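# Seat the matching relay in the rack's empty pocket

## Task

Pick out the loose relay (a small transparent box with a colored button on one end) whose button is the same color as the two relays already in the black rack. Set it into the rack's free pocket with the button facing up and press it fully down. Neither relay already in the rack may be raised or taken out of the rack.

## Robot and tools

Robot: two FANUC CRX-5iA arms, left_arm and right_arm, each ending in a two-finger parallel gripper with a 50 mm maximum opening. Root links sit at left_arm (+0.004, +0.391, +0.032) m and right_arm (-0.057, -0.427, +0.032) m. Two fixed head cameras are mounted on a stand behind the arms.

Frames: the scene frame has its origin at table-top height, halfway between the two nominal bases. +z points up, +x points out over the table, and left_arm is on the +y side; image left and right do not follow the arm names. Reported hand positions (m) and quaternions (wxyz) are in this frame. Movement offsets, however, run along the axes of each arm's own Hand target. On the gripper, +z is the direction the fingers point and x is the direction they close. end_effector_position is the point midway between the pads; fingertips reach 17.5 mm past it. A camera block sticks out about 10 cm toward the gripper's -y side and turns with the hand.

execute_actions(actions, cameras): actions is a list of actions, each 0.5 s long. An action is a table of up to 15 rows at 1/30 s each; if it has fewer rows, the last row is held until all 15 steps are used. Every row holds 18 numbers in [-1, 1] and always covers both arms: left dx, dy, dz, rx, ry, rz, gripper position, force_limit, speed, followed by the same nine for the right arm. The six pose numbers are an offset from that arm's Hand target as it was when the action began, in the Hand target's own axes, and every row is measured from that same start, not from the row before it. 1.0 equals 0.6 m of translation or 180 degrees; rx, ry, rz form a single rotation vector. Because each new action starts from the current Hand target, sending the same offset again moves the hand further. Six zeros re-request the current Hand target. Gripper numbers are absolute settings, not offsets: position +1 = fully open, about -0.65 = pads touching, -1 = close until something stops the fingers. force_limit -1/0/+1 is about 20/102/185 N per pad; speed -1/0/+1 is 20/85/150 mm/s; both begin at +1. A 0 is a real command, so to leave a gripper unchanged, resend its previous three values. cameras: list of names, ["all"], or []; an empty actions list returns images by default.

move(target, speed, blend, blocking, cameras): drives each hand along a straight line. target is one 18-number row or a list of up to 15 rows, same layout and scale; every row is an offset from the Hand targets at the move's start, not from the previous row. speed is in m/s (0.002 to 1, default 0.25; turning is capped at twice that in rad/s), one value or one per target. blend, in m, rounds the corners at intermediate targets; 0 means stop at each. Moves last at least 0.5 s and are cut off after 10 s. Paths do not avoid obstacles or the other arm. blocking=false returns after about 0.5 s while motion continues. The extra "move:" line reports done, off_target, moving, held or fault, plus limits=paced (pose clipped) or limits=held (steps withheld).

wait(seconds 0 to 10) lets time pass with commands unchanged. stop() brakes a running move; fingers continue. zoom_image(camera, region=[x0, y0, x1, y1] in pixels, origin at top-left, at most 504 by 504) enlarges part of the latest image from cam_head_left, cam_head_right, cam_left_wrist or cam_right_wrist (all 672x504). read_manual returns licence text only. finished_scene(scene) ends the current scene, given as an integer 1 to 3, and cannot be undone; after ending scene 1, make no further calls in that reply.

Control details: each step the commanded pose is clipped to within 70 mm and 16 degrees of the measured hand pose, so one action may fall short. Hand target in results is the last commanded pose after clipping. A hand often settles short; re-send the remaining distance as an offset. To stop pushing on something, command the target back past the gripper.

Results: hand positions and orientations, Hand target, Tool commands, joint velocities ("within noise" when still), step readings of position (actions only), and Flange force in the gripper's own axes (includes held weight and some error; "no reading" near singular poses). object_status: 0 moving, 1 stopped while opening, 2 stopped while closing (a grip), 3 reached the commanded opening or pads met (usually nothing held). Confirm a grip by seeing 2. Opening in mm is about (250 - position_measured) x 0.202. A changed position value of at least 0.01 is needed before a new force_limit or speed applies. Center fixed objects between the pads.

Hazards: an arm stops for 10 s if a joint's contact torque reaches its limit (147 N m for waist, shoulder, elbow; 36.8 N m for wrist joints) or any outside force reaches 150 N. The arms are stiff, so aiming even slightly past a firm contact can fault; faster moves hit harder. Overheating (from holding loads, stretched poses or pushing against the unreachable) brakes an arm for 30 to 60 s, sometimes after a MOTOR HOT line. A clearance check holds back commands that bring the arms close, but fingers may still collide; any firm contact between arms, or one gripper closing on the other's fingers, can fail the job. Avoid dropping parts, releasing moving parts, slamming, hard pushes, and anything ending up off the table. Loose objects may be nudged now and then. Do not disturb the two seated relays while inserting the third. Camera intrinsics and poses are given in the calibration lines; head cameras may be off by a couple of degrees and millimetres.

Each tool is called after "Emit:" as name([rows], argument=value, ...), one row to a line, values as JSON.

## Session

Emit:
execute_actions(actions=[])

Scene clock: 0.00 s.
left_arm: end_effector_position=(+0.1610, +0.2354, +0.3105) position_measured=3 object_status=3 end_effector_quat_wxyz=(-0.244, +0.668, +0.697, -0.092) | right_arm: end_effector_position=(+0.4048, -0.3421, +0.1103) position_measured=3 object_status=3 end_effector_quat_wxyz=(+0.100, +0.245, +0.954, -0.143)
Joint positions: left_arm=[-0.234 -0.192 -0.256 -0.075 -2.03 0.295] | right_arm=[0.686 0.175 -0.456 0.379 -1.084 0.187]
Joint velocities: within noise
Flange force (N): no reading
Hand target: left_arm +0.1610, +0.2354, +0.3105; -0.244, +0.668, +0.697, -0.092 | right_arm +0.4048, -0.3421, +0.1103; +0.100, +0.245, +0.954, -0.143
Tool commands: left_gripper/position=+1.0 left_gripper/force_limit=+1.0 left_gripper/speed=+1.0 right_gripper/position=+1.0 right_gripper/force_limit=+1.0 right_gripper/speed=+1.0
camera_calibration:
cam_left_wrist: T_world_to_cam=[[-0.0168304, 0.980295, 0.196822, -0.273912], [0.991234, 0.0421576, -0.12521, -0.112769], [-0.13104, 0.192989, -0.972411, 0.407603], [0, 0, 0, 1]] pos_world=[0.160583, 0.194605, 0.43615]
cam_right_wrist: T_world_to_cam=[[-0.852789, 0.440977, -0.279806, 0.533147], [0.420045, 0.897513, 0.134282, 0.130242], [0.310345, -0.00301729, -0.950619, 0.108071], [0, 0, 0, 1]] pos_world=[0.366415, -0.351674, 0.234423]

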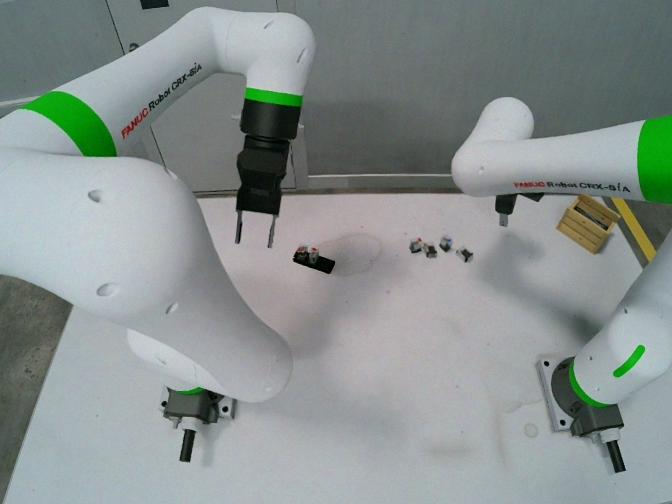

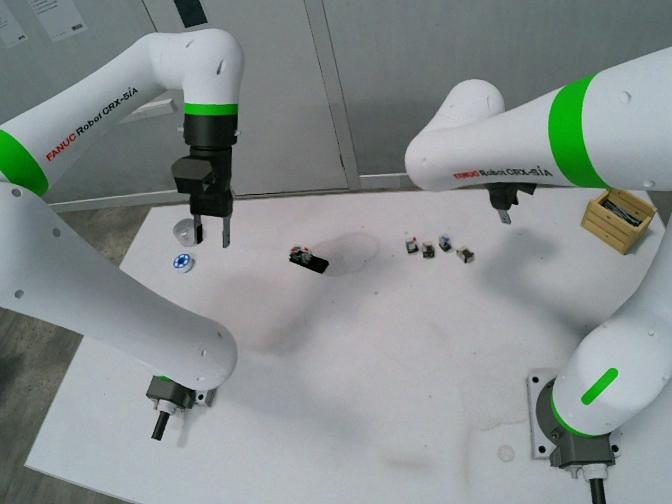

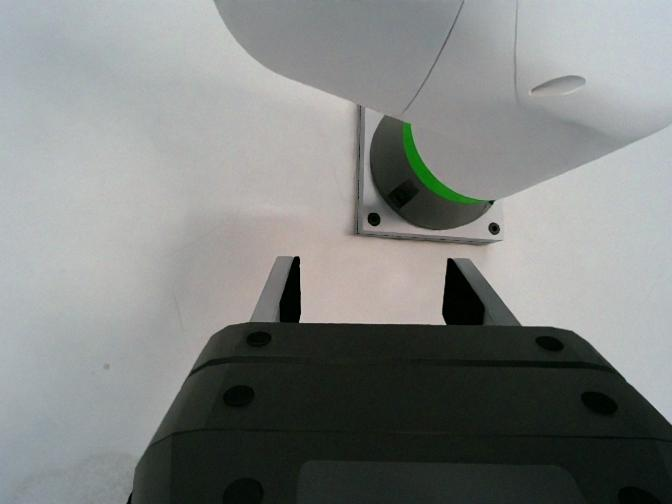

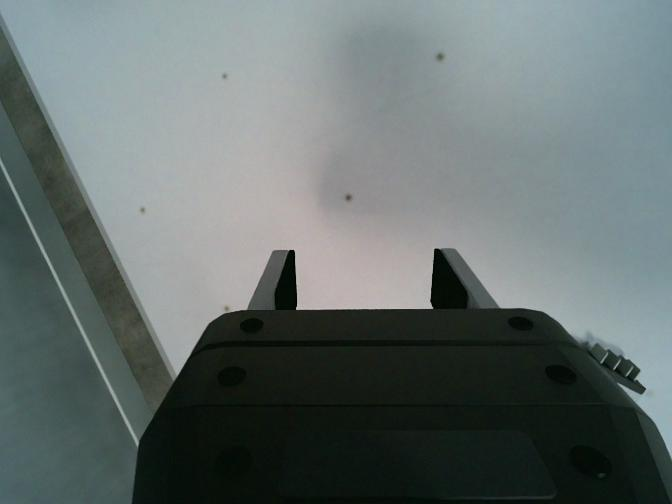

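Emit:
zoom_image(camera="cam_head_left", region=[400, 220, 490, 280])

Emit:
zoom_image(camera="cam_head_right", region=[395, 220, 485, 280])

Emit:
zoom_image(camera="cam_head_left", region=[280, 230, 350, 280])

Scaled by 5.600 from the camera's 672x504 image, which has a finer 960x720 frame.

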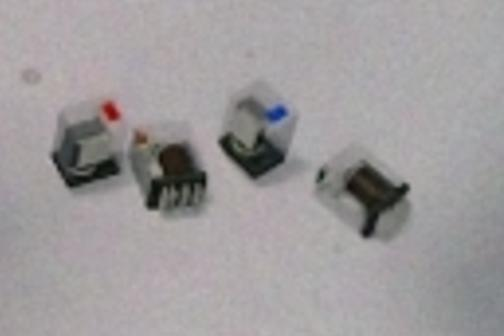

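Scaled by 5.600 from the camera's 672x504 image, which has a finer 960x720 frame.

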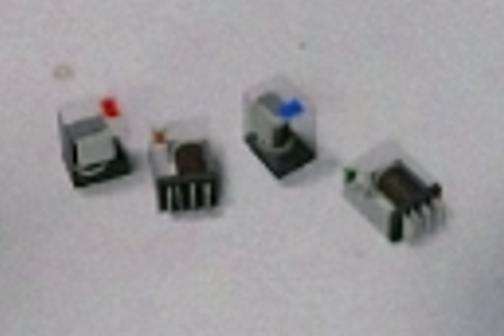

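Scaled by 7.200 from the camera's 672x504 image, which has a finer 960x720 frame.

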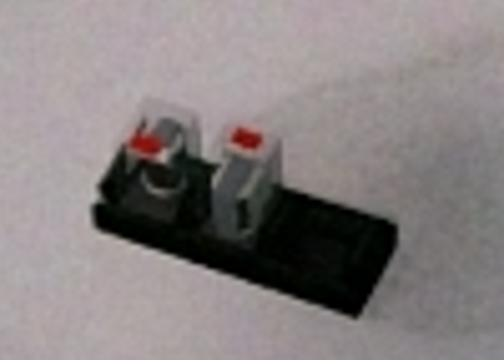

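Emit:
move(target=[0.343,-0.008,-0.006,0,0,0,1,1,1,0.2245,0.31,-0.2955,-0.0925,0.0647,-0.1584,1,-0.9,0], speed=0.4, cameras=["cam_right_wrist"])

Emit:
zoom_image(camera="cam_right_wrist", region=[240, 100, 440, 300])

Scene clock: 10.17 s.
left_arm: end_effector_position=(+0.1611, +0.4351, +0.3603) position_measured=3 object_status=3 end_effector_quat_wxyz=(-0.244, +0.668, +0.697, -0.092) | right_arm: end_effector_position=(+0.3596, -0.0699, +0.2001) position_measured=3 object_status=3 end_effector_quat_wxyz=(+0.000, +0.000, +1.000, +0.000)
Joint positions: left_arm=[0.377 -0.381 -0.179 -0.416 -2.136 -0.461] | right_arm=[0.956 0.282 0.057 0.001 -1.345 0.623]
Flange force (N): left_arm=[0.2 -3.0 -1.3] | right_arm=[1.2 -2.3 3.4]
Hand target: left_arm +0.1611, +0.4351, +0.3603; -0.244, +0.668, +0.697, -0.092 | right_arm +0.3596, -0.0699, +0.2001; +0.000, +0.000, +1.000, +0.000
Off the commanded pose: left_arm 0.000 m, 0 deg | right_arm 0.000 m, 0 deg.
move: done
camera_calibration:
cam_right_wrist: T_world_to_cam=[[-0.999793, 0.00939561, -0.018063, 0.37002], [0.00218002, 0.931459, 0.36384, -0.000411794], [0.0202435, 0.363725, -0.931286, 0.334328], [0, 0, 0, 1]] pos_world=[0.363176, -0.124697, 0.318189]
Images, in order (width x height): cam_right_wrist 672x504.

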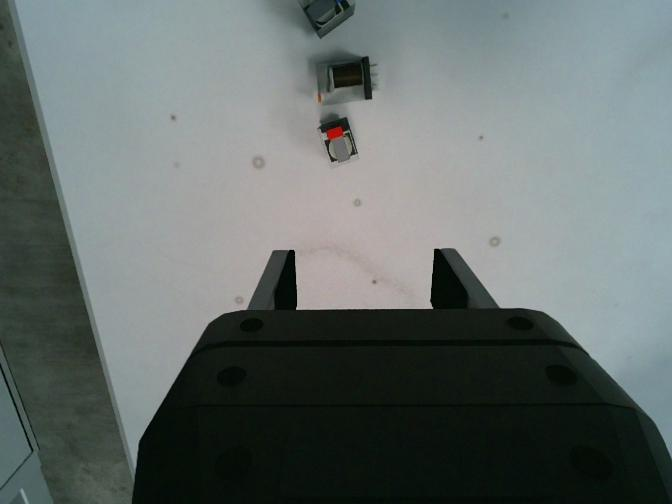

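Scaled by 2.520 from the camera's 672x504 image, which has a finer 960x720 frame.

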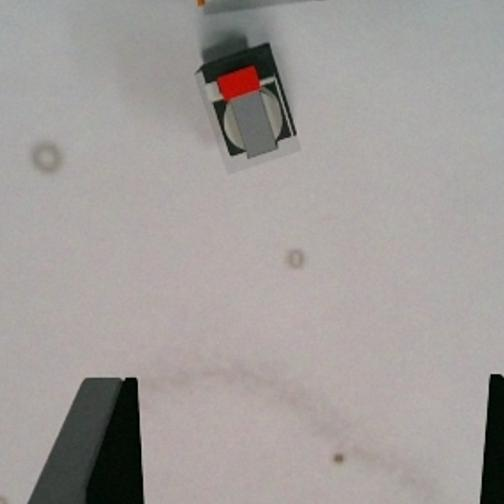

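Emit:
move(target=[0,0,0,0,0,0,1,1,1,-0.0135,-0.048,0.1833,0,0,-0.0967,1,-0.9,0], speed=0.3, cameras=["cam_right_wrist"])

Emit:
zoom_image(camera="cam_right_wrist", region=[260, 160, 460, 320])

Scene clock: 16.93 s.
left_arm: end_effector_position=(+0.1611, +0.4351, +0.3603) position_measured=3 object_status=3 end_effector_quat_wxyz=(-0.244, +0.668, +0.697, -0.092) | right_arm: end_effector_position=(+0.3678, -0.0986, +0.0902) position_measured=3 object_status=3 end_effector_quat_wxyz=(+0.000, -0.152, +0.988, +0.000)
Joint positions: left_arm=[0.377 -0.381 -0.179 -0.416 -2.136 -0.461] | right_arm=[0.911 0.347 -0.131 0.001 -1.092 0.972]
Flange force (N): left_arm=[-1.8 -4.0 -0.3] | right_arm=[0.7 -1.1 3.0]
Hand target: left_arm +0.1611, +0.4351, +0.3603; -0.244, +0.668, +0.697, -0.092 | right_arm +0.3678, -0.0987, +0.0901; +0.000, -0.152, +0.988, +0.000
Off the commanded pose: left_arm 0.000 m, 0 deg | right_arm 0.000 m, 0 deg.
move: done
camera_calibration:
cam_right_wrist: T_world_to_cam=[[-0.956824, -0.290095, -0.018218, 0.331195], [-0.276623, 0.889559, 0.363544, 0.164767], [-0.0892564, 0.352887, -0.931399, 0.281461], [0, 0, 0, 1]] pos_world=[0.387596, -0.149816, 0.208286]
Images, in order (width x height): cam_right_wrist 672x504.

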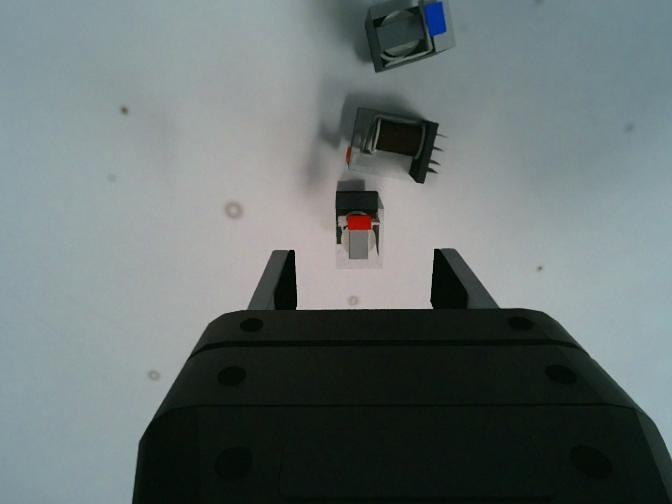

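Scaled by 2.520 from the camera's 672x504 image, which has a finer 960x720 frame.

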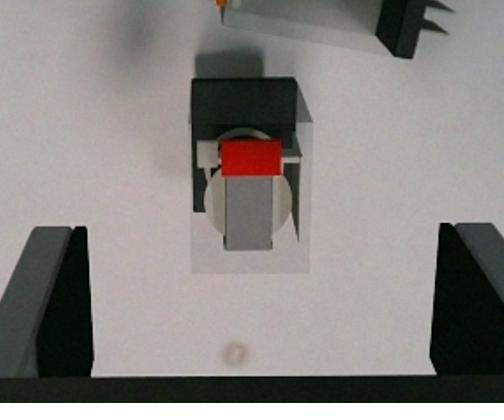

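Emit:
move([
  [0,0,0,0,0,0,1,1,1,0,-0.0075,0.0783,0,0,0,1,-0.9,0],
  [0,0,0,0,0,0,1,1,1,0,-0.0075,0.0783,0,0,0,-1,-0.9,-0.7],
  [0,0,0,0,0,0,1,1,1,0,-0.0075,0.0,0,0,0,-1,-0.9,-0.7],
  [0,0,0,0,0,0,1,1,1,0.1563,0.0452,0.0,0,0,-0.278,-1,-0.9,-0.7],
], speed=[0.1,0.1,0.1,0.3], cameras=["cam_right_wrist","cam_head_right"])

Scene clock: 30.50 s.
left_arm: end_effector_position=(+0.1611, +0.4351, +0.3603) position_measured=3 object_status=3 end_effector_quat_wxyz=(-0.244, +0.668, +0.697, -0.092) | right_arm: end_effector_position=(+0.2702, -0.1009, +0.0901) position_measured=148 object_status=2 end_effector_quat_wxyz=(+0.000, -0.555, +0.832, +0.000)
Joint positions: left_arm=[0.377 -0.381 -0.179 -0.416 -2.136 -0.461] | right_arm=[1.077 0.176 -0.35 0.001 -1.044 1.679]
Flange force (N): left_arm=[-1.2 -3.7 -0.5] | right_arm=[2.8 0.1 2.7]
Hand target: left_arm +0.1611, +0.4351, +0.3603; -0.244, +0.668, +0.697, -0.092 | right_arm +0.2702, -0.1009, +0.0900; +0.000, -0.555, +0.832, +0.000
Off the commanded pose: left_arm 0.000 m, 0 deg | right_arm 0.000 m, 0 deg.
move: done
camera_calibration:
cam_right_wrist: T_world_to_cam=[[-0.392158, -0.919725, -0.017827, 0.020968], [-0.859721, 0.359542, 0.36278, 0.244006], [-0.327249, 0.157594, -0.931704, 0.318051], [0, 0, 0, 1]] pos_world=[0.322082, -0.118568, 0.208182]
Images, in order (width x height): cam_head_right 672x504, cam_right_wrist 672x504.

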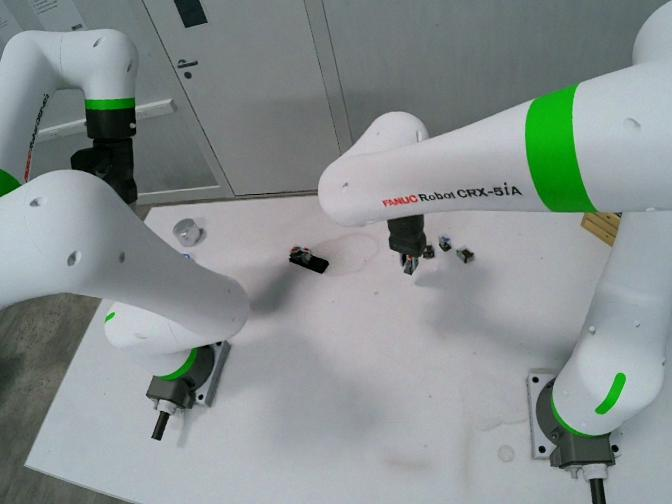

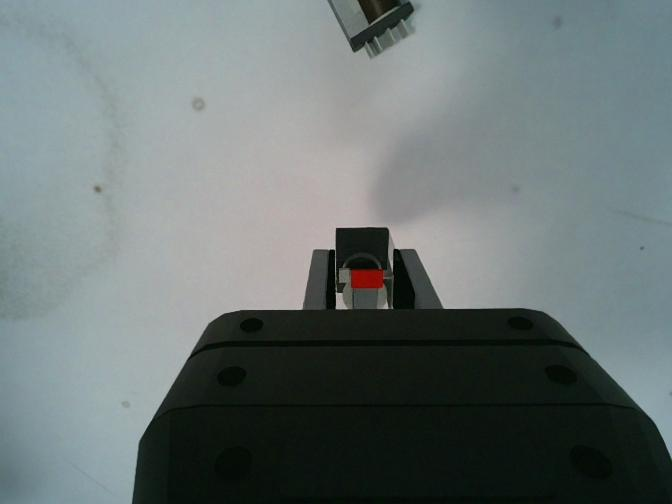

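Emit:
move([
  [0,0,0,0,0,0,1,1,1,0,0,0.0778,0,0,0,-1,-0.9,-0.7],
  [0,0,0,0,0,0,1,1,1,0,0,0.0778,0,0,0,0.9,-0.9,-0.7],
  [0,0,0,0,0,0,1,1,1,0,0,-0.05,0,0,0,0.9,-0.9,-0.7],
  [0,0,0,0,0,0,1,1,1,0,0,-0.05,0,0,0.5,0.9,-0.9,-0.7],
], speed=[0.1,0.1,0.15,0.7], cameras=["cam_right_wrist"])

Emit:
zoom_image(camera="cam_right_wrist", region=[260, 160, 460, 320])

Scene clock: 38.97 s.
left_arm: end_effector_position=(+0.1611, +0.4351, +0.3603) position_measured=3 object_status=3 end_effector_quat_wxyz=(-0.244, +0.668, +0.697, -0.092) | right_arm: end_effector_position=(+0.2702, -0.1009, +0.1200) position_measured=18 object_status=3 end_effector_quat_wxyz=(+0.000, +0.195, +0.981, +0.000)
Joint positions: left_arm=[0.377 -0.381 -0.179 -0.416 -2.136 -0.461] | right_arm=[1.077 0.14 -0.314 0.001 -1.116 0.108]
Flange force (N): left_arm=[-2.0 -2.4 -2.1] | right_arm=[-0.2 -2.4 2.7]
Hand target: left_arm +0.1611, +0.4351, +0.3603; -0.244, +0.668, +0.697, -0.092 | right_arm +0.2702, -0.1009, +0.1200; +0.000, +0.195, +0.981, +0.000
Off the commanded pose: left_arm 0.000 m, 0 deg | right_arm 0.000 m, 0 deg.
move: done
camera_calibration:
cam_right_wrist: T_world_to_cam=[[-0.919698, 0.392218, -0.0178985, 0.296386], [0.359348, 0.859239, 0.364112, -0.0460417], [0.15819, 0.328441, -0.931183, 0.231987], [0, 0, 0, 1]] pos_world=[0.252432, -0.152881, 0.238092]
Images, in order (width x height): cam_right_wrist 672x504.

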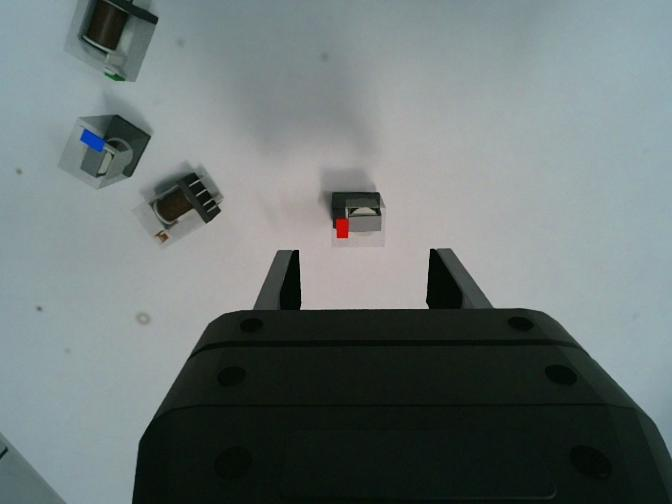

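Scaled by 2.520 from the camera's 672x504 image, which has a finer 960x720 frame.

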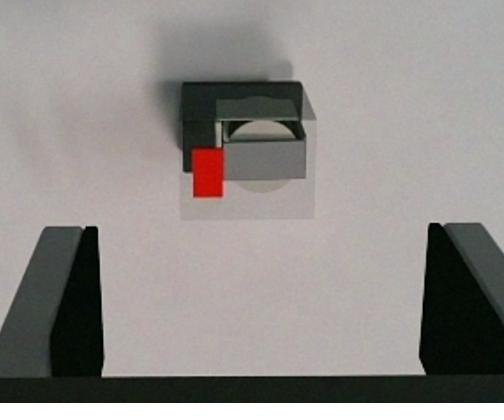

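Emit:
move([
  [0,0,0,0,0,0,1,1,1,0,0,0.1275,0,0,0,0.9,-0.9,-0.7],
  [0,0,0,0,0,0,1,1,1,0,0,0.1275,0,0,0,-1,-0.9,-0.7],
  [0,0,0,0,0,0,1,1,1,0,0,-0.0667,0,0,0,-1,-0.9,-0.7],
  [0,0,0,0,0,0,1,1,1,0.04,0.155,-0.0667,0,0,0.5,-1,-0.9,-0.7],
  [0,0,0,0,0,0,1,1,1,0.08,0.311,-0.0667,0,0,0.999,-1,-0.9,-0.7],
], speed=[0.12,0.1,0.2,0.8,0.8], blend=[0,0,0,0.05,0], cameras=["cam_right_wrist","cam_head_left"])

Emit:
zoom_image(camera="cam_right_wrist", region=[240, 60, 460, 320])

Scene clock: 50.10 s.
left_arm: end_effector_position=(+0.1611, +0.4351, +0.3603) position_measured=3 object_status=3 end_effector_quat_wxyz=(-0.244, +0.668, +0.697, -0.092) | right_arm: end_effector_position=(+0.2973, +0.0898, +0.1602) position_measured=116 object_status=2 end_effector_quat_wxyz=(+0.000, +0.981, -0.194, +0.000)
Joint positions: left_arm=[0.377 -0.381 -0.179 -0.416 -2.136 -0.461] | right_arm=[1.187 0.498 0.257 0.001 -1.329 -3.14]
Flange force (N): left_arm=[-1.3 -3.3 -1.3] | right_arm=[0.3 1.9 3.7]
Hand target: left_arm +0.1611, +0.4351, +0.3603; -0.244, +0.668, +0.697, -0.092 | right_arm +0.2973, +0.0899, +0.1602; +0.000, +0.981, -0.194, +0.000
Off the commanded pose: left_arm 0.000 m, 0 deg | right_arm 0.000 m, 0 deg.
move: done; limits=paced
camera_calibration:
cam_right_wrist: T_world_to_cam=[[0.92097, -0.389283, -0.0165348, -0.229988], [-0.357269, -0.860641, 0.362844, 0.133567], [-0.15548, -0.328261, -0.931703, 0.354785], [0, 0, 0, 1]] pos_world=[0.314694, 0.141885, 0.278288]
Images, in order (width x height): cam_head_left 672x504, cam_right_wrist 672x504.

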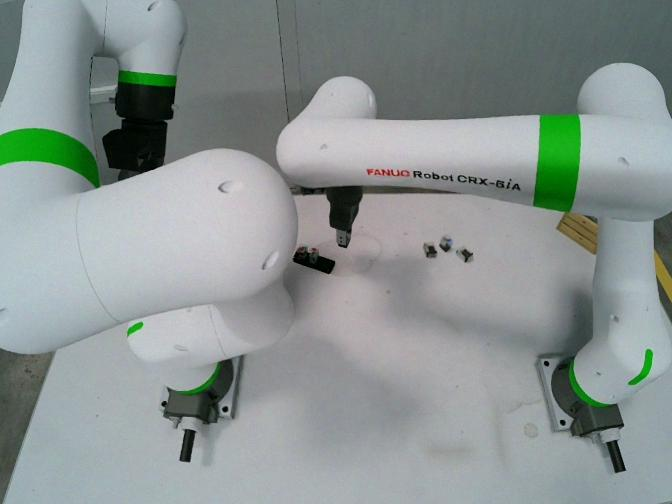

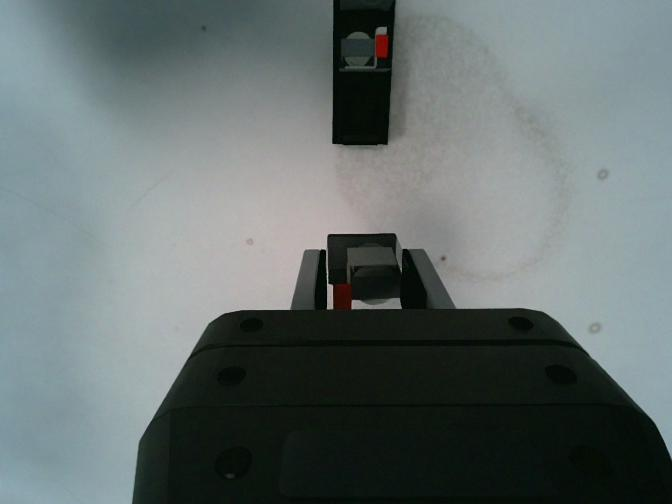

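Scaled by 1.938 from the camera's 672x504 image, which has a finer 960x720 frame.

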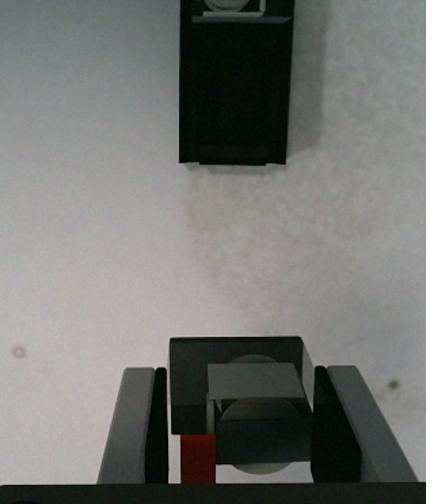

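Emit:
move(target=[0,0,0,0,0,0,1,1,1,0.0072,-0.0933,0.1253,0,0,0,-1,-0.9,-0.7], speed=0.15, cameras=["cam_right_wrist","cam_head_left","cam_head_right"])

Emit:
zoom_image(camera="cam_right_wrist", region=[240, 60, 460, 320])

Emit:
zoom_image(camera="cam_head_left", region=[280, 220, 350, 280])

Emit:
zoom_image(camera="cam_head_right", region=[275, 220, 345, 280])

Scene clock: 59.93 s.
left_arm: end_effector_position=(+0.1611, +0.4351, +0.3603) position_measured=3 object_status=3 end_effector_quat_wxyz=(-0.244, +0.668, +0.697, -0.092) | right_arm: end_effector_position=(+0.3227, +0.1401, +0.0851) position_measured=116 object_status=2 end_effector_quat_wxyz=(+0.000, +0.981, -0.194, +0.000)
Joint positions: left_arm=[0.377 -0.381 -0.179 -0.416 -2.136 -0.461] | right_arm=[1.181 0.691 0.376 0.001 -1.255 -3.134]
Flange force (N): left_arm=[-1.2 -3.7 -1.2] | right_arm=[0.6 -0.2 4.2]
Hand target: left_arm +0.1611, +0.4351, +0.3603; -0.244, +0.668, +0.697, -0.092 | right_arm +0.3227, +0.1400, +0.0850; +0.000, +0.981, -0.194, +0.000
Off the commanded pose: left_arm 0.000 m, 0 deg | right_arm 0.000 m, 0 deg.
move: done
camera_calibration:
cam_right_wrist: T_world_to_cam=[[0.920969, -0.38929, -0.0164167, -0.235048], [-0.357357, -0.860714, 0.362584, 0.213035], [-0.155281, -0.328062, -0.931806, 0.305201], [0, 0, 0, 1]] pos_world=[0.339994, 0.191985, 0.203286]
Images, in order (width x height): cam_head_left 672x504, cam_head_right 672x504, cam_right_wrist 672x504.

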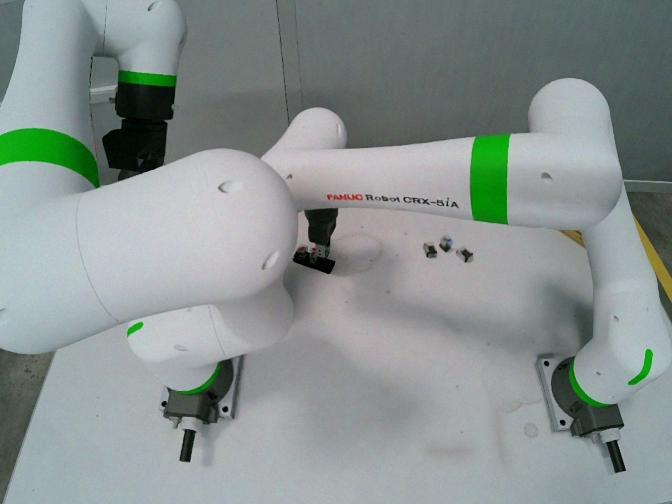

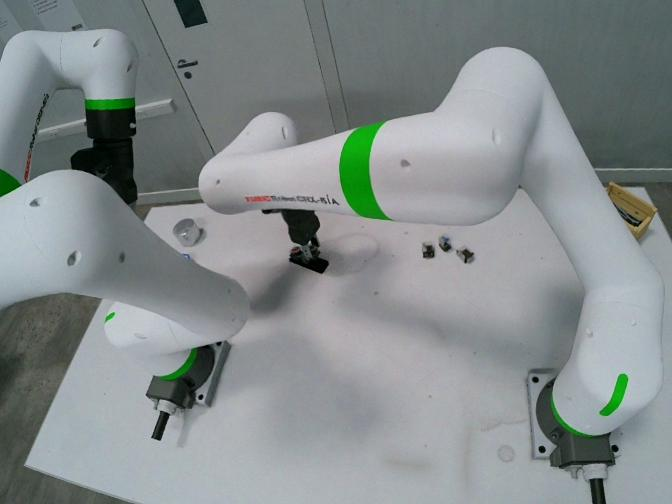

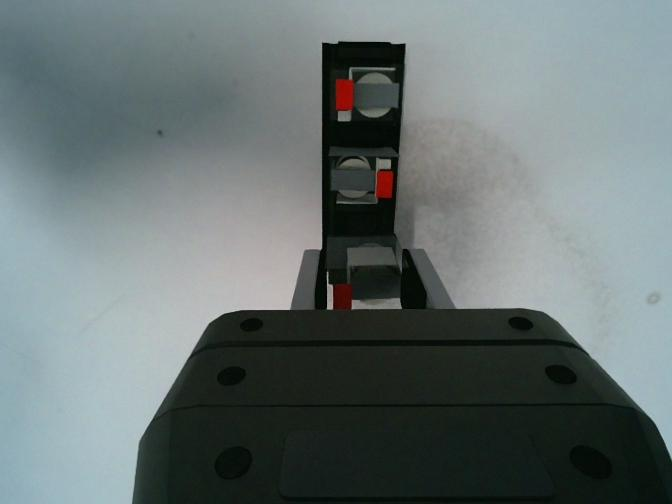

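Scaled by 1.938 from the camera's 672x504 image, which has a finer 960x720 frame.

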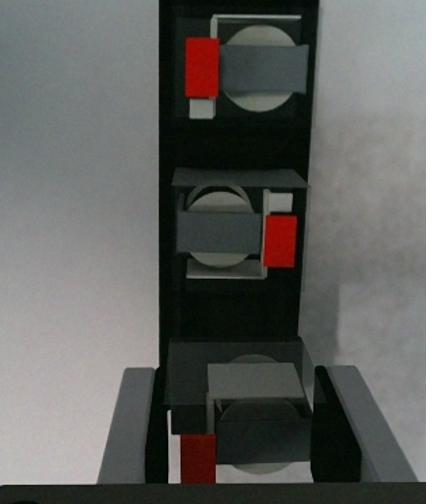

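Scaled by 7.200 from the camera's 672x504 image, which has a finer 960x720 frame.

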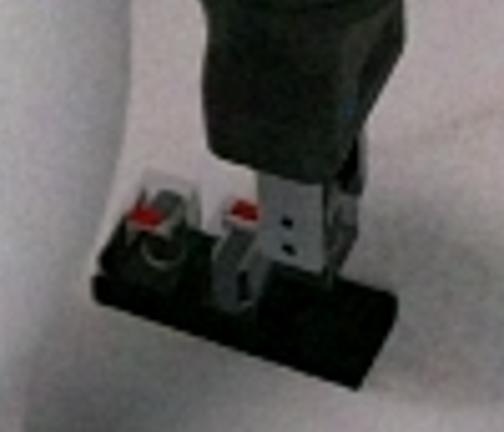

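Scaled by 7.200 from the camera's 672x504 image, which has a finer 960x720 frame.

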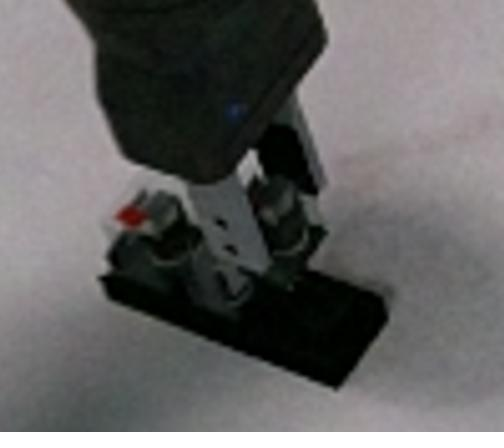

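Emit:
move([
  [0,0,0,0,0,0,1,1,1,0.0008,0,0.0383,0,0,0,-1,-0.9,-0.7],
  [0,0,0,0,0,0,1,1,1,0.0008,0,0.046,0,0,0,-1,-0.9,-0.7],
], speed=[0.06,0.03], cameras=["cam_right_wrist"])

Emit:
zoom_image(camera="cam_right_wrist", region=[240, 60, 460, 320])

Scene clock: 65.03 s.
left_arm: end_effector_position=(+0.1611, +0.4351, +0.3603) position_measured=3 object_status=3 end_effector_quat_wxyz=(-0.244, +0.668, +0.697, -0.092) | right_arm: end_effector_position=(+0.3231, +0.1398, +0.0574) position_measured=116 object_status=2 end_effector_quat_wxyz=(+0.000, +0.981, -0.194, +0.000)
Joint positions: left_arm=[0.377 -0.381 -0.179 -0.416 -2.136 -0.461] | right_arm=[1.18 0.716 0.348 0.001 -1.203 -3.133]
Flange force (N): left_arm=[-1.2 -3.5 -0.7] | right_arm=[0.5 0.4 3.8]
Hand target: left_arm +0.1611, +0.4351, +0.3603; -0.244, +0.668, +0.697, -0.092 | right_arm +0.3231, +0.1398, +0.0574; +0.000, +0.981, -0.194, +0.000
Off the commanded pose: left_arm 0.000 m, 0 deg | right_arm 0.000 m, 0 deg.
move: done
camera_calibration:
cam_right_wrist: T_world_to_cam=[[0.92097, -0.389283, -0.0165348, -0.236022], [-0.357269, -0.860641, 0.362844, 0.222995], [-0.15548, -0.328261, -0.931703, 0.279491], [0, 0, 0, 1]] pos_world=[0.340494, 0.191785, 0.175588]
Images, in order (width x height): cam_right_wrist 672x504.

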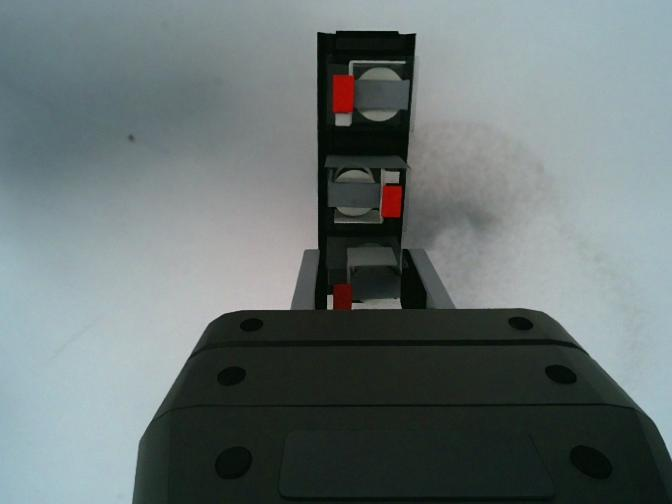

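Scaled by 1.938 from the camera's 672x504 image, which has a finer 960x720 frame.

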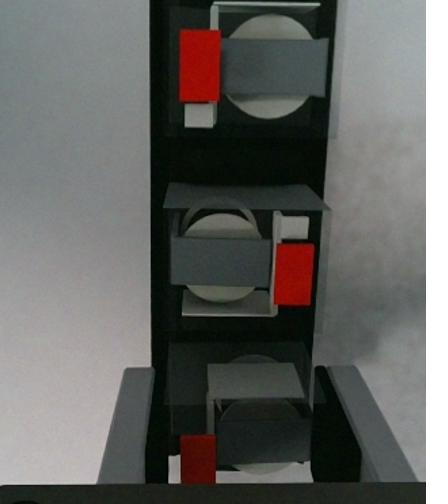

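Emit:
move(target=[0,0,0,0,0,0,1,1,1,0,0,0.005,0,0,0,-1,-0.9,-0.7], speed=0.02)

Emit:
move(target=[0,0,0,0,0,0,1,1,1,0,0,0.0025,0,0,0,-1,-0.9,-0.7], speed=0.02)

Scene clock: 67.60 s.
left_arm: end_effector_position=(+0.1611, +0.4351, +0.3603) position_measured=3 object_status=3 end_effector_quat_wxyz=(-0.244, +0.668, +0.697, -0.092) | right_arm: end_effector_position=(+0.3231, +0.1398, +0.0544) position_measured=116 object_status=2 end_effector_quat_wxyz=(+0.000, +0.981, -0.194, +0.000)
Joint positions: left_arm=[0.377 -0.381 -0.179 -0.416 -2.136 -0.461] | right_arm=[1.18 0.718 0.345 0.001 -1.197 -3.133]
Flange force (N): left_arm=[-1.1 -3.8 0.1] | right_arm=[0.5 1.5 3.4]
Hand target: left_arm +0.1611, +0.4351, +0.3603; -0.244, +0.668, +0.697, -0.092 | right_arm +0.3231, +0.1398, +0.0544; +0.000, +0.981, -0.194, +0.000
Off the commanded pose: left_arm 0.000 m, 0 deg | right_arm 0.000 m, 0 deg.
move: done

Scene clock: 68.30 s.
left_arm: end_effector_position=(+0.1611, +0.4351, +0.3603) position_measured=3 object_status=3 end_effector_quat_wxyz=(-0.244, +0.668, +0.697, -0.092) | right_arm: end_effector_position=(+0.3231, +0.1398, +0.0529) position_measured=116 object_status=2 end_effector_quat_wxyz=(+0.000, +0.981, -0.194, +0.000)
Joint positions: left_arm=[0.377 -0.381 -0.179 -0.416 -2.136 -0.461] | right_arm=[1.18 0.72 0.344 0.001 -1.194 -3.133]
Flange force (N): left_arm=[-1.6 -3.6 -1.0] | right_arm=[0.4 1.5 3.9]
Hand target: left_arm +0.1611, +0.4351, +0.3603; -0.244, +0.668, +0.697, -0.092 | right_arm +0.3231, +0.1398, +0.0529; +0.000, +0.981, -0.194, +0.000
Off the commanded pose: left_arm 0.000 m, 0 deg | right_arm 0.000 m, 0 deg.
move: done

Emit:
move(target=[0,0,0,0,0,0,1,1,1,0,0,0.0033,0,0,0,-1,-0.9,-0.7], speed=0.02)

Emit:
move(target=[0,0,0,0,0,0,1,1,1,0,0,0.0025,0,0,0,-1,-0.9,-0.7], speed=0.02)

Scene clock: 71.60 s.
left_arm: end_effector_position=(+0.1611, +0.4351, +0.3603) position_measured=3 object_status=3 end_effector_quat_wxyz=(-0.244, +0.668, +0.697, -0.092) | right_arm: end_effector_position=(+0.3231, +0.1398, +0.0509) position_measured=116 object_status=2 end_effector_quat_wxyz=(+0.000, +0.981, -0.194, +0.000)
Joint positions: left_arm=[0.377 -0.381 -0.179 -0.416 -2.136 -0.461] | right_arm=[1.18 0.722 0.342 0.001 -1.191 -3.133]
Flange force (N): left_arm=[-2.1 -3.0 -0.5] | right_arm=[0.4 2.0 3.9]
Hand target: left_arm +0.1611, +0.4351, +0.3603; -0.244, +0.668, +0.697, -0.092 | right_arm +0.3231, +0.1398, +0.0509; +0.000, +0.981, -0.194, +0.000
Off the commanded pose: left_arm 0.000 m, 0 deg | right_arm 0.000 m, 0 deg.
move: done

Scene clock: 72.30 s.
left_arm: end_effector_position=(+0.1611, +0.4351, +0.3603) position_measured=3 object_status=3 end_effector_quat_wxyz=(-0.244, +0.668, +0.697, -0.092) | right_arm: end_effector_position=(+0.3231, +0.1398, +0.0494) position_measured=116 object_status=2 end_effector_quat_wxyz=(+0.000, +0.981, -0.194, +0.000)
Joint positions: left_arm=[0.377 -0.381 -0.179 -0.416 -2.136 -0.461] | right_arm=[1.18 0.723 0.341 0.001 -1.188 -3.133]
Flange force (N): left_arm=[-0.8 -3.6 -0.8] | right_arm=[0.6 1.4 3.9]
Hand target: left_arm +0.1611, +0.4351, +0.3603; -0.244, +0.668, +0.697, -0.092 | right_arm +0.3231, +0.1398, +0.0494; +0.000, +0.981, -0.194, +0.000
Off the commanded pose: left_arm 0.000 m, 0 deg | right_arm 0.000 m, 0 deg.
move: done

Emit:
move(target=[0,0,0,0,0,0,1,1,1,0,0,0.003,0,0,0,-1,-0.9,-0.7], speed=0.02)

Emit:
move(target=[0,0,0,0,0,0,1,1,1,0,0,0.002,0,0,0,-1,-0.9,-0.7], speed=0.02, cameras=["cam_right_wrist","cam_head_left"])

Emit:
zoom_image(camera="cam_head_left", region=[280, 220, 350, 280])

Scene clock: 76.10 s.
left_arm: end_effector_position=(+0.1611, +0.4351, +0.3603) position_measured=3 object_status=3 end_effector_quat_wxyz=(-0.244, +0.668, +0.697, -0.092) | right_arm: end_effector_position=(+0.3232, +0.1399, +0.0478) position_measured=116 object_status=2 end_effector_quat_wxyz=(+0.000, +0.981, -0.194, +0.000)
Joint positions: left_arm=[0.377 -0.381 -0.179 -0.416 -2.136 -0.461] | right_arm=[1.18 0.725 0.339 0.001 -1.185 -3.133]
Flange force (N): left_arm=[-1.1 -4.2 -0.8] | right_arm=[-6.6 7.1 -41.8]
Hand target: left_arm +0.1611, +0.4351, +0.3603; -0.244, +0.668, +0.697, -0.092 | right_arm +0.3231, +0.1398, +0.0476; +0.000, +0.981, -0.194, +0.000
Off the commanded pose: left_arm 0.000 m, 0 deg | right_arm 0.000 m, 0 deg.
move: done

Scene clock: 76.80 s.
left_arm: end_effector_position=(+0.1611, +0.4351, +0.3603) position_measured=3 object_status=3 end_effector_quat_wxyz=(-0.244, +0.668, +0.697, -0.092) | right_arm: end_effector_position=(+0.3232, +0.1398, +0.0465) position_measured=116 object_status=2 end_effector_quat_wxyz=(+0.000, +0.981, -0.194, +0.000)
Joint positions: left_arm=[0.377 -0.381 -0.179 -0.416 -2.136 -0.461] | right_arm=[1.18 0.726 0.338 0.001 -1.182 -3.133]
Flange force (N): left_arm=[-1.2 -3.8 -0.7] | right_arm=[-7.2 5.5 -46.3]
Hand target: left_arm +0.1611, +0.4351, +0.3603; -0.244, +0.668, +0.697, -0.092 | right_arm +0.3231, +0.1398, +0.0464; +0.000, +0.981, -0.194, +0.000
Off the commanded pose: left_arm 0.000 m, 0 deg | right_arm 0.000 m, 0 deg.
move: done
camera_calibration:
cam_right_wrist: T_world_to_cam=[[0.92099, -0.389241, -0.0164124, -0.236238], [-0.357262, -0.860624, 0.362891, 0.226936], [-0.155377, -0.328356, -0.931687, 0.269317], [0, 0, 0, 1]] pos_world=[0.340494, 0.191785, 0.164689]
Images, in order (width x height): cam_head_left 672x504, cam_right_wrist 672x504.

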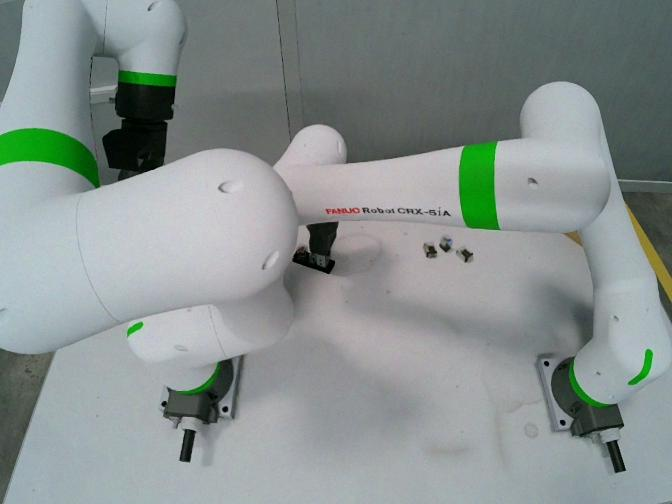

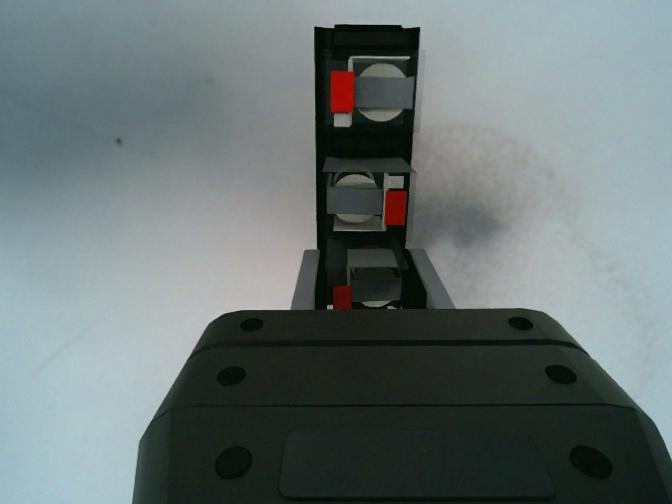

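Scaled by 7.200 from the camera's 672x504 image, which has a finer 960x720 frame.

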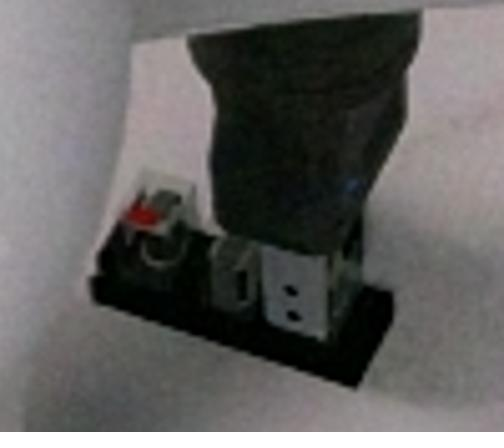

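Emit:
move([
  [0,0,0,0,0,0,1,1,1,0,0,-0.0008,0,0,0,-1,-0.9,-0.7],
  [0,0,0,0,0,0,1,1,1,0,0,-0.0008,0,0,0,0.6,-0.9,-1],
  [0,0,0,0,0,0,1,1,1,0,0,-0.12,0,0,0,0.6,-0.9,-1],
  [0,0,0,0,0,0,1,1,1,0,0,-0.12,0,0,0,-1,-0.9,0],
  [0,0,0,0,0,0,1,1,1,0,0,-0.0377,0,0,0,-1,-0.9,0],
], speed=[0.03,0.03,0.15,0.15,0.15], cameras=["cam_right_wrist"])

Scene clock: 88.77 s.
left_arm: end_effector_position=(+0.1611, +0.4351, +0.3603) position_measured=3 object_status=3 end_effector_quat_wxyz=(-0.244, +0.668, +0.697, -0.092) | right_arm: end_effector_position=(+0.3231, +0.1399, +0.0691) position_measured=251 object_status=3 end_effector_quat_wxyz=(+0.000, +0.981, -0.194, +0.000)
Joint positions: left_arm=[0.377 -0.381 -0.179 -0.416 -2.136 -0.461] | right_arm=[1.18 0.705 0.36 0.001 -1.225 -3.133]
Flange force (N): left_arm=[-1.1 -3.7 -1.2] | right_arm=[0.4 1.5 3.0]
Hand target: left_arm +0.1611, +0.4351, +0.3603; -0.244, +0.668, +0.697, -0.092 | right_arm +0.3231, +0.1398, +0.0691; +0.000, +0.981, -0.194, +0.000
Off the commanded pose: left_arm 0.000 m, 0 deg | right_arm 0.000 m, 0 deg.
move: done
camera_calibration:
cam_right_wrist: T_world_to_cam=[[0.920964, -0.38929, -0.0166717, -0.235669], [-0.357238, -0.860674, 0.362797, 0.218805], [-0.155582, -0.328167, -0.931719, 0.290428], [0, 0, 0, 1]] pos_world=[0.340393, 0.191885, 0.187287]
Images, in order (width x height): cam_right_wrist 672x504.

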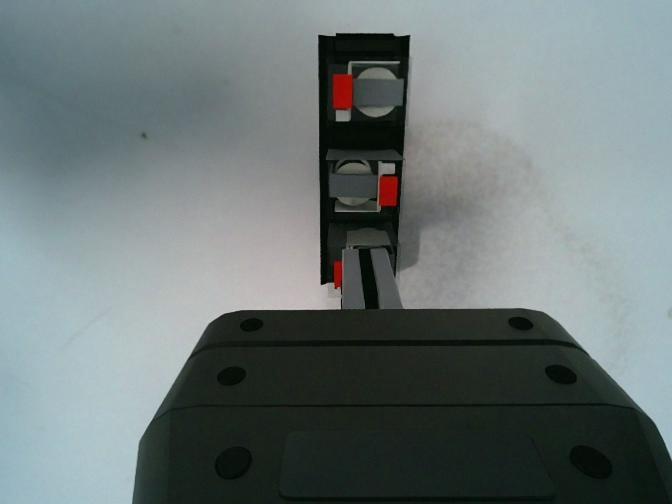

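Emit:
move([
  [0,0,0,0,0,0,1,1,1,0,0,0.0052,0,0,0,-1,-0.9,0],
], speed=0.02)

Emit:
move([
  [0,0,0,0,0,0,1,1,1,0,0,0.0025,0,0,0,-1,-0.9,0],
], speed=0.02)

Scene clock: 91.07 s.
left_arm: end_effector_position=(+0.1611, +0.4351, +0.3603) position_measured=3 object_status=3 end_effector_quat_wxyz=(-0.244, +0.668, +0.697, -0.092) | right_arm: end_effector_position=(+0.3232, +0.1399, +0.0661) position_measured=251 object_status=3 end_effector_quat_wxyz=(+0.000, +0.981, -0.194, +0.000)
Joint positions: left_arm=[0.377 -0.381 -0.179 -0.416 -2.136 -0.461] | right_arm=[1.18 0.708 0.356 0.001 -1.219 -3.133]
Flange force (N): left_arm=[-1.8 -3.9 -0.5] | right_arm=[-5.8 5.0 -30.5]
Hand target: left_arm +0.1611, +0.4351, +0.3603; -0.244, +0.668, +0.697, -0.092 | right_arm +0.3231, +0.1398, +0.0659; +0.000, +0.981, -0.194, +0.000
Off the commanded pose: left_arm 0.000 m, 0 deg | right_arm 0.000 m, 0 deg.
move: done

Scene clock: 91.77 s.
left_arm: end_effector_position=(+0.1611, +0.4351, +0.3603) position_measured=3 object_status=3 end_effector_quat_wxyz=(-0.244, +0.668, +0.697, -0.092) | right_arm: end_effector_position=(+0.3232, +0.1399, +0.0645) position_measured=251 object_status=3 end_effector_quat_wxyz=(+0.000, +0.981, -0.194, +0.000)
Joint positions: left_arm=[0.377 -0.381 -0.179 -0.416 -2.136 -0.461] | right_arm=[1.18 0.709 0.355 0.001 -1.216 -3.133]
Flange force (N): left_arm=[-1.1 -3.6 -0.4] | right_arm=[-12.9 6.0 -71.8]
Hand target: left_arm +0.1611, +0.4351, +0.3603; -0.244, +0.668, +0.697, -0.092 | right_arm +0.3231, +0.1398, +0.0644; +0.000, +0.981, -0.194, +0.000
Off the commanded pose: left_arm 0.000 m, 0 deg | right_arm 0.000 m, 0 deg.
move: done

Emit:
move([
  [0,0,0,0,0,0,1,1,1,0,0,-0.15,0,0,0,-1,-0.9,0],
], speed=0.2, cameras=["cam_right_wrist"])

Emit:
zoom_image(camera="cam_right_wrist", region=[260, 80, 460, 330])

Scene clock: 97.00 s.
left_arm: end_effector_position=(+0.1611, +0.4351, +0.3603) position_measured=3 object_status=3 end_effector_quat_wxyz=(-0.244, +0.668, +0.697, -0.092) | right_arm: end_effector_position=(+0.3232, +0.1398, +0.1545) position_measured=251 object_status=3 end_effector_quat_wxyz=(+0.000, +0.981, -0.194, +0.001)
Joint positions: left_arm=[0.377 -0.381 -0.179 -0.416 -2.136 -0.461] | right_arm=[1.18 0.646 0.47 0.001 -1.394 -3.133]
Flange force (N): left_arm=[-0.9 -3.7 -1.3] | right_arm=[0.3 2.6 2.8]
Hand target: left_arm +0.1611, +0.4351, +0.3603; -0.244, +0.668, +0.697, -0.092 | right_arm +0.3230, +0.1398, +0.1544; +0.000, +0.981, -0.194, +0.000
Off the commanded pose: left_arm 0.000 m, 0 deg | right_arm 0.000 m, 0 deg.
move: done
camera_calibration:
cam_right_wrist: T_world_to_cam=[[0.920958, -0.389332, -0.0160384, -0.234539], [-0.357473, -0.860544, 0.362875, 0.187804], [-0.15508, -0.328459, -0.9317, 0.369863], [0, 0, 0, 1]] pos_world=[0.340493, 0.191785, 0.27269]
Images, in order (width x height): cam_right_wrist 672x504.

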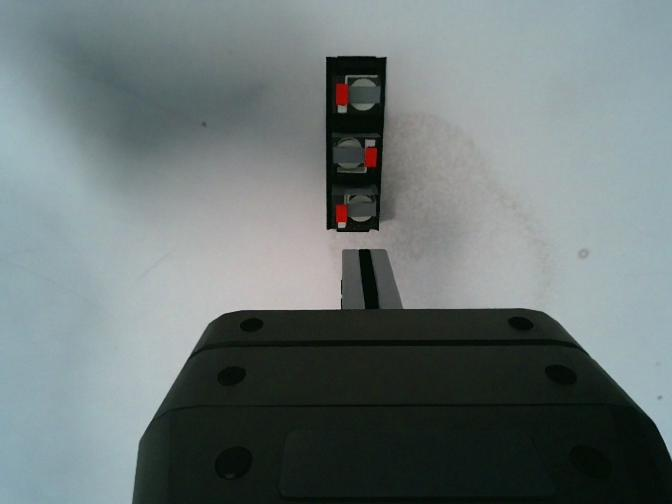

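Scaled by 2.016 from the camera's 672x504 image, which has a finer 960x720 frame.

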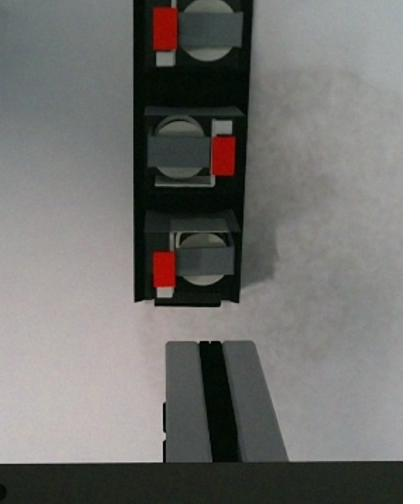

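Emit:
finished_scene(scene=3)

The scene is finished: the task was done.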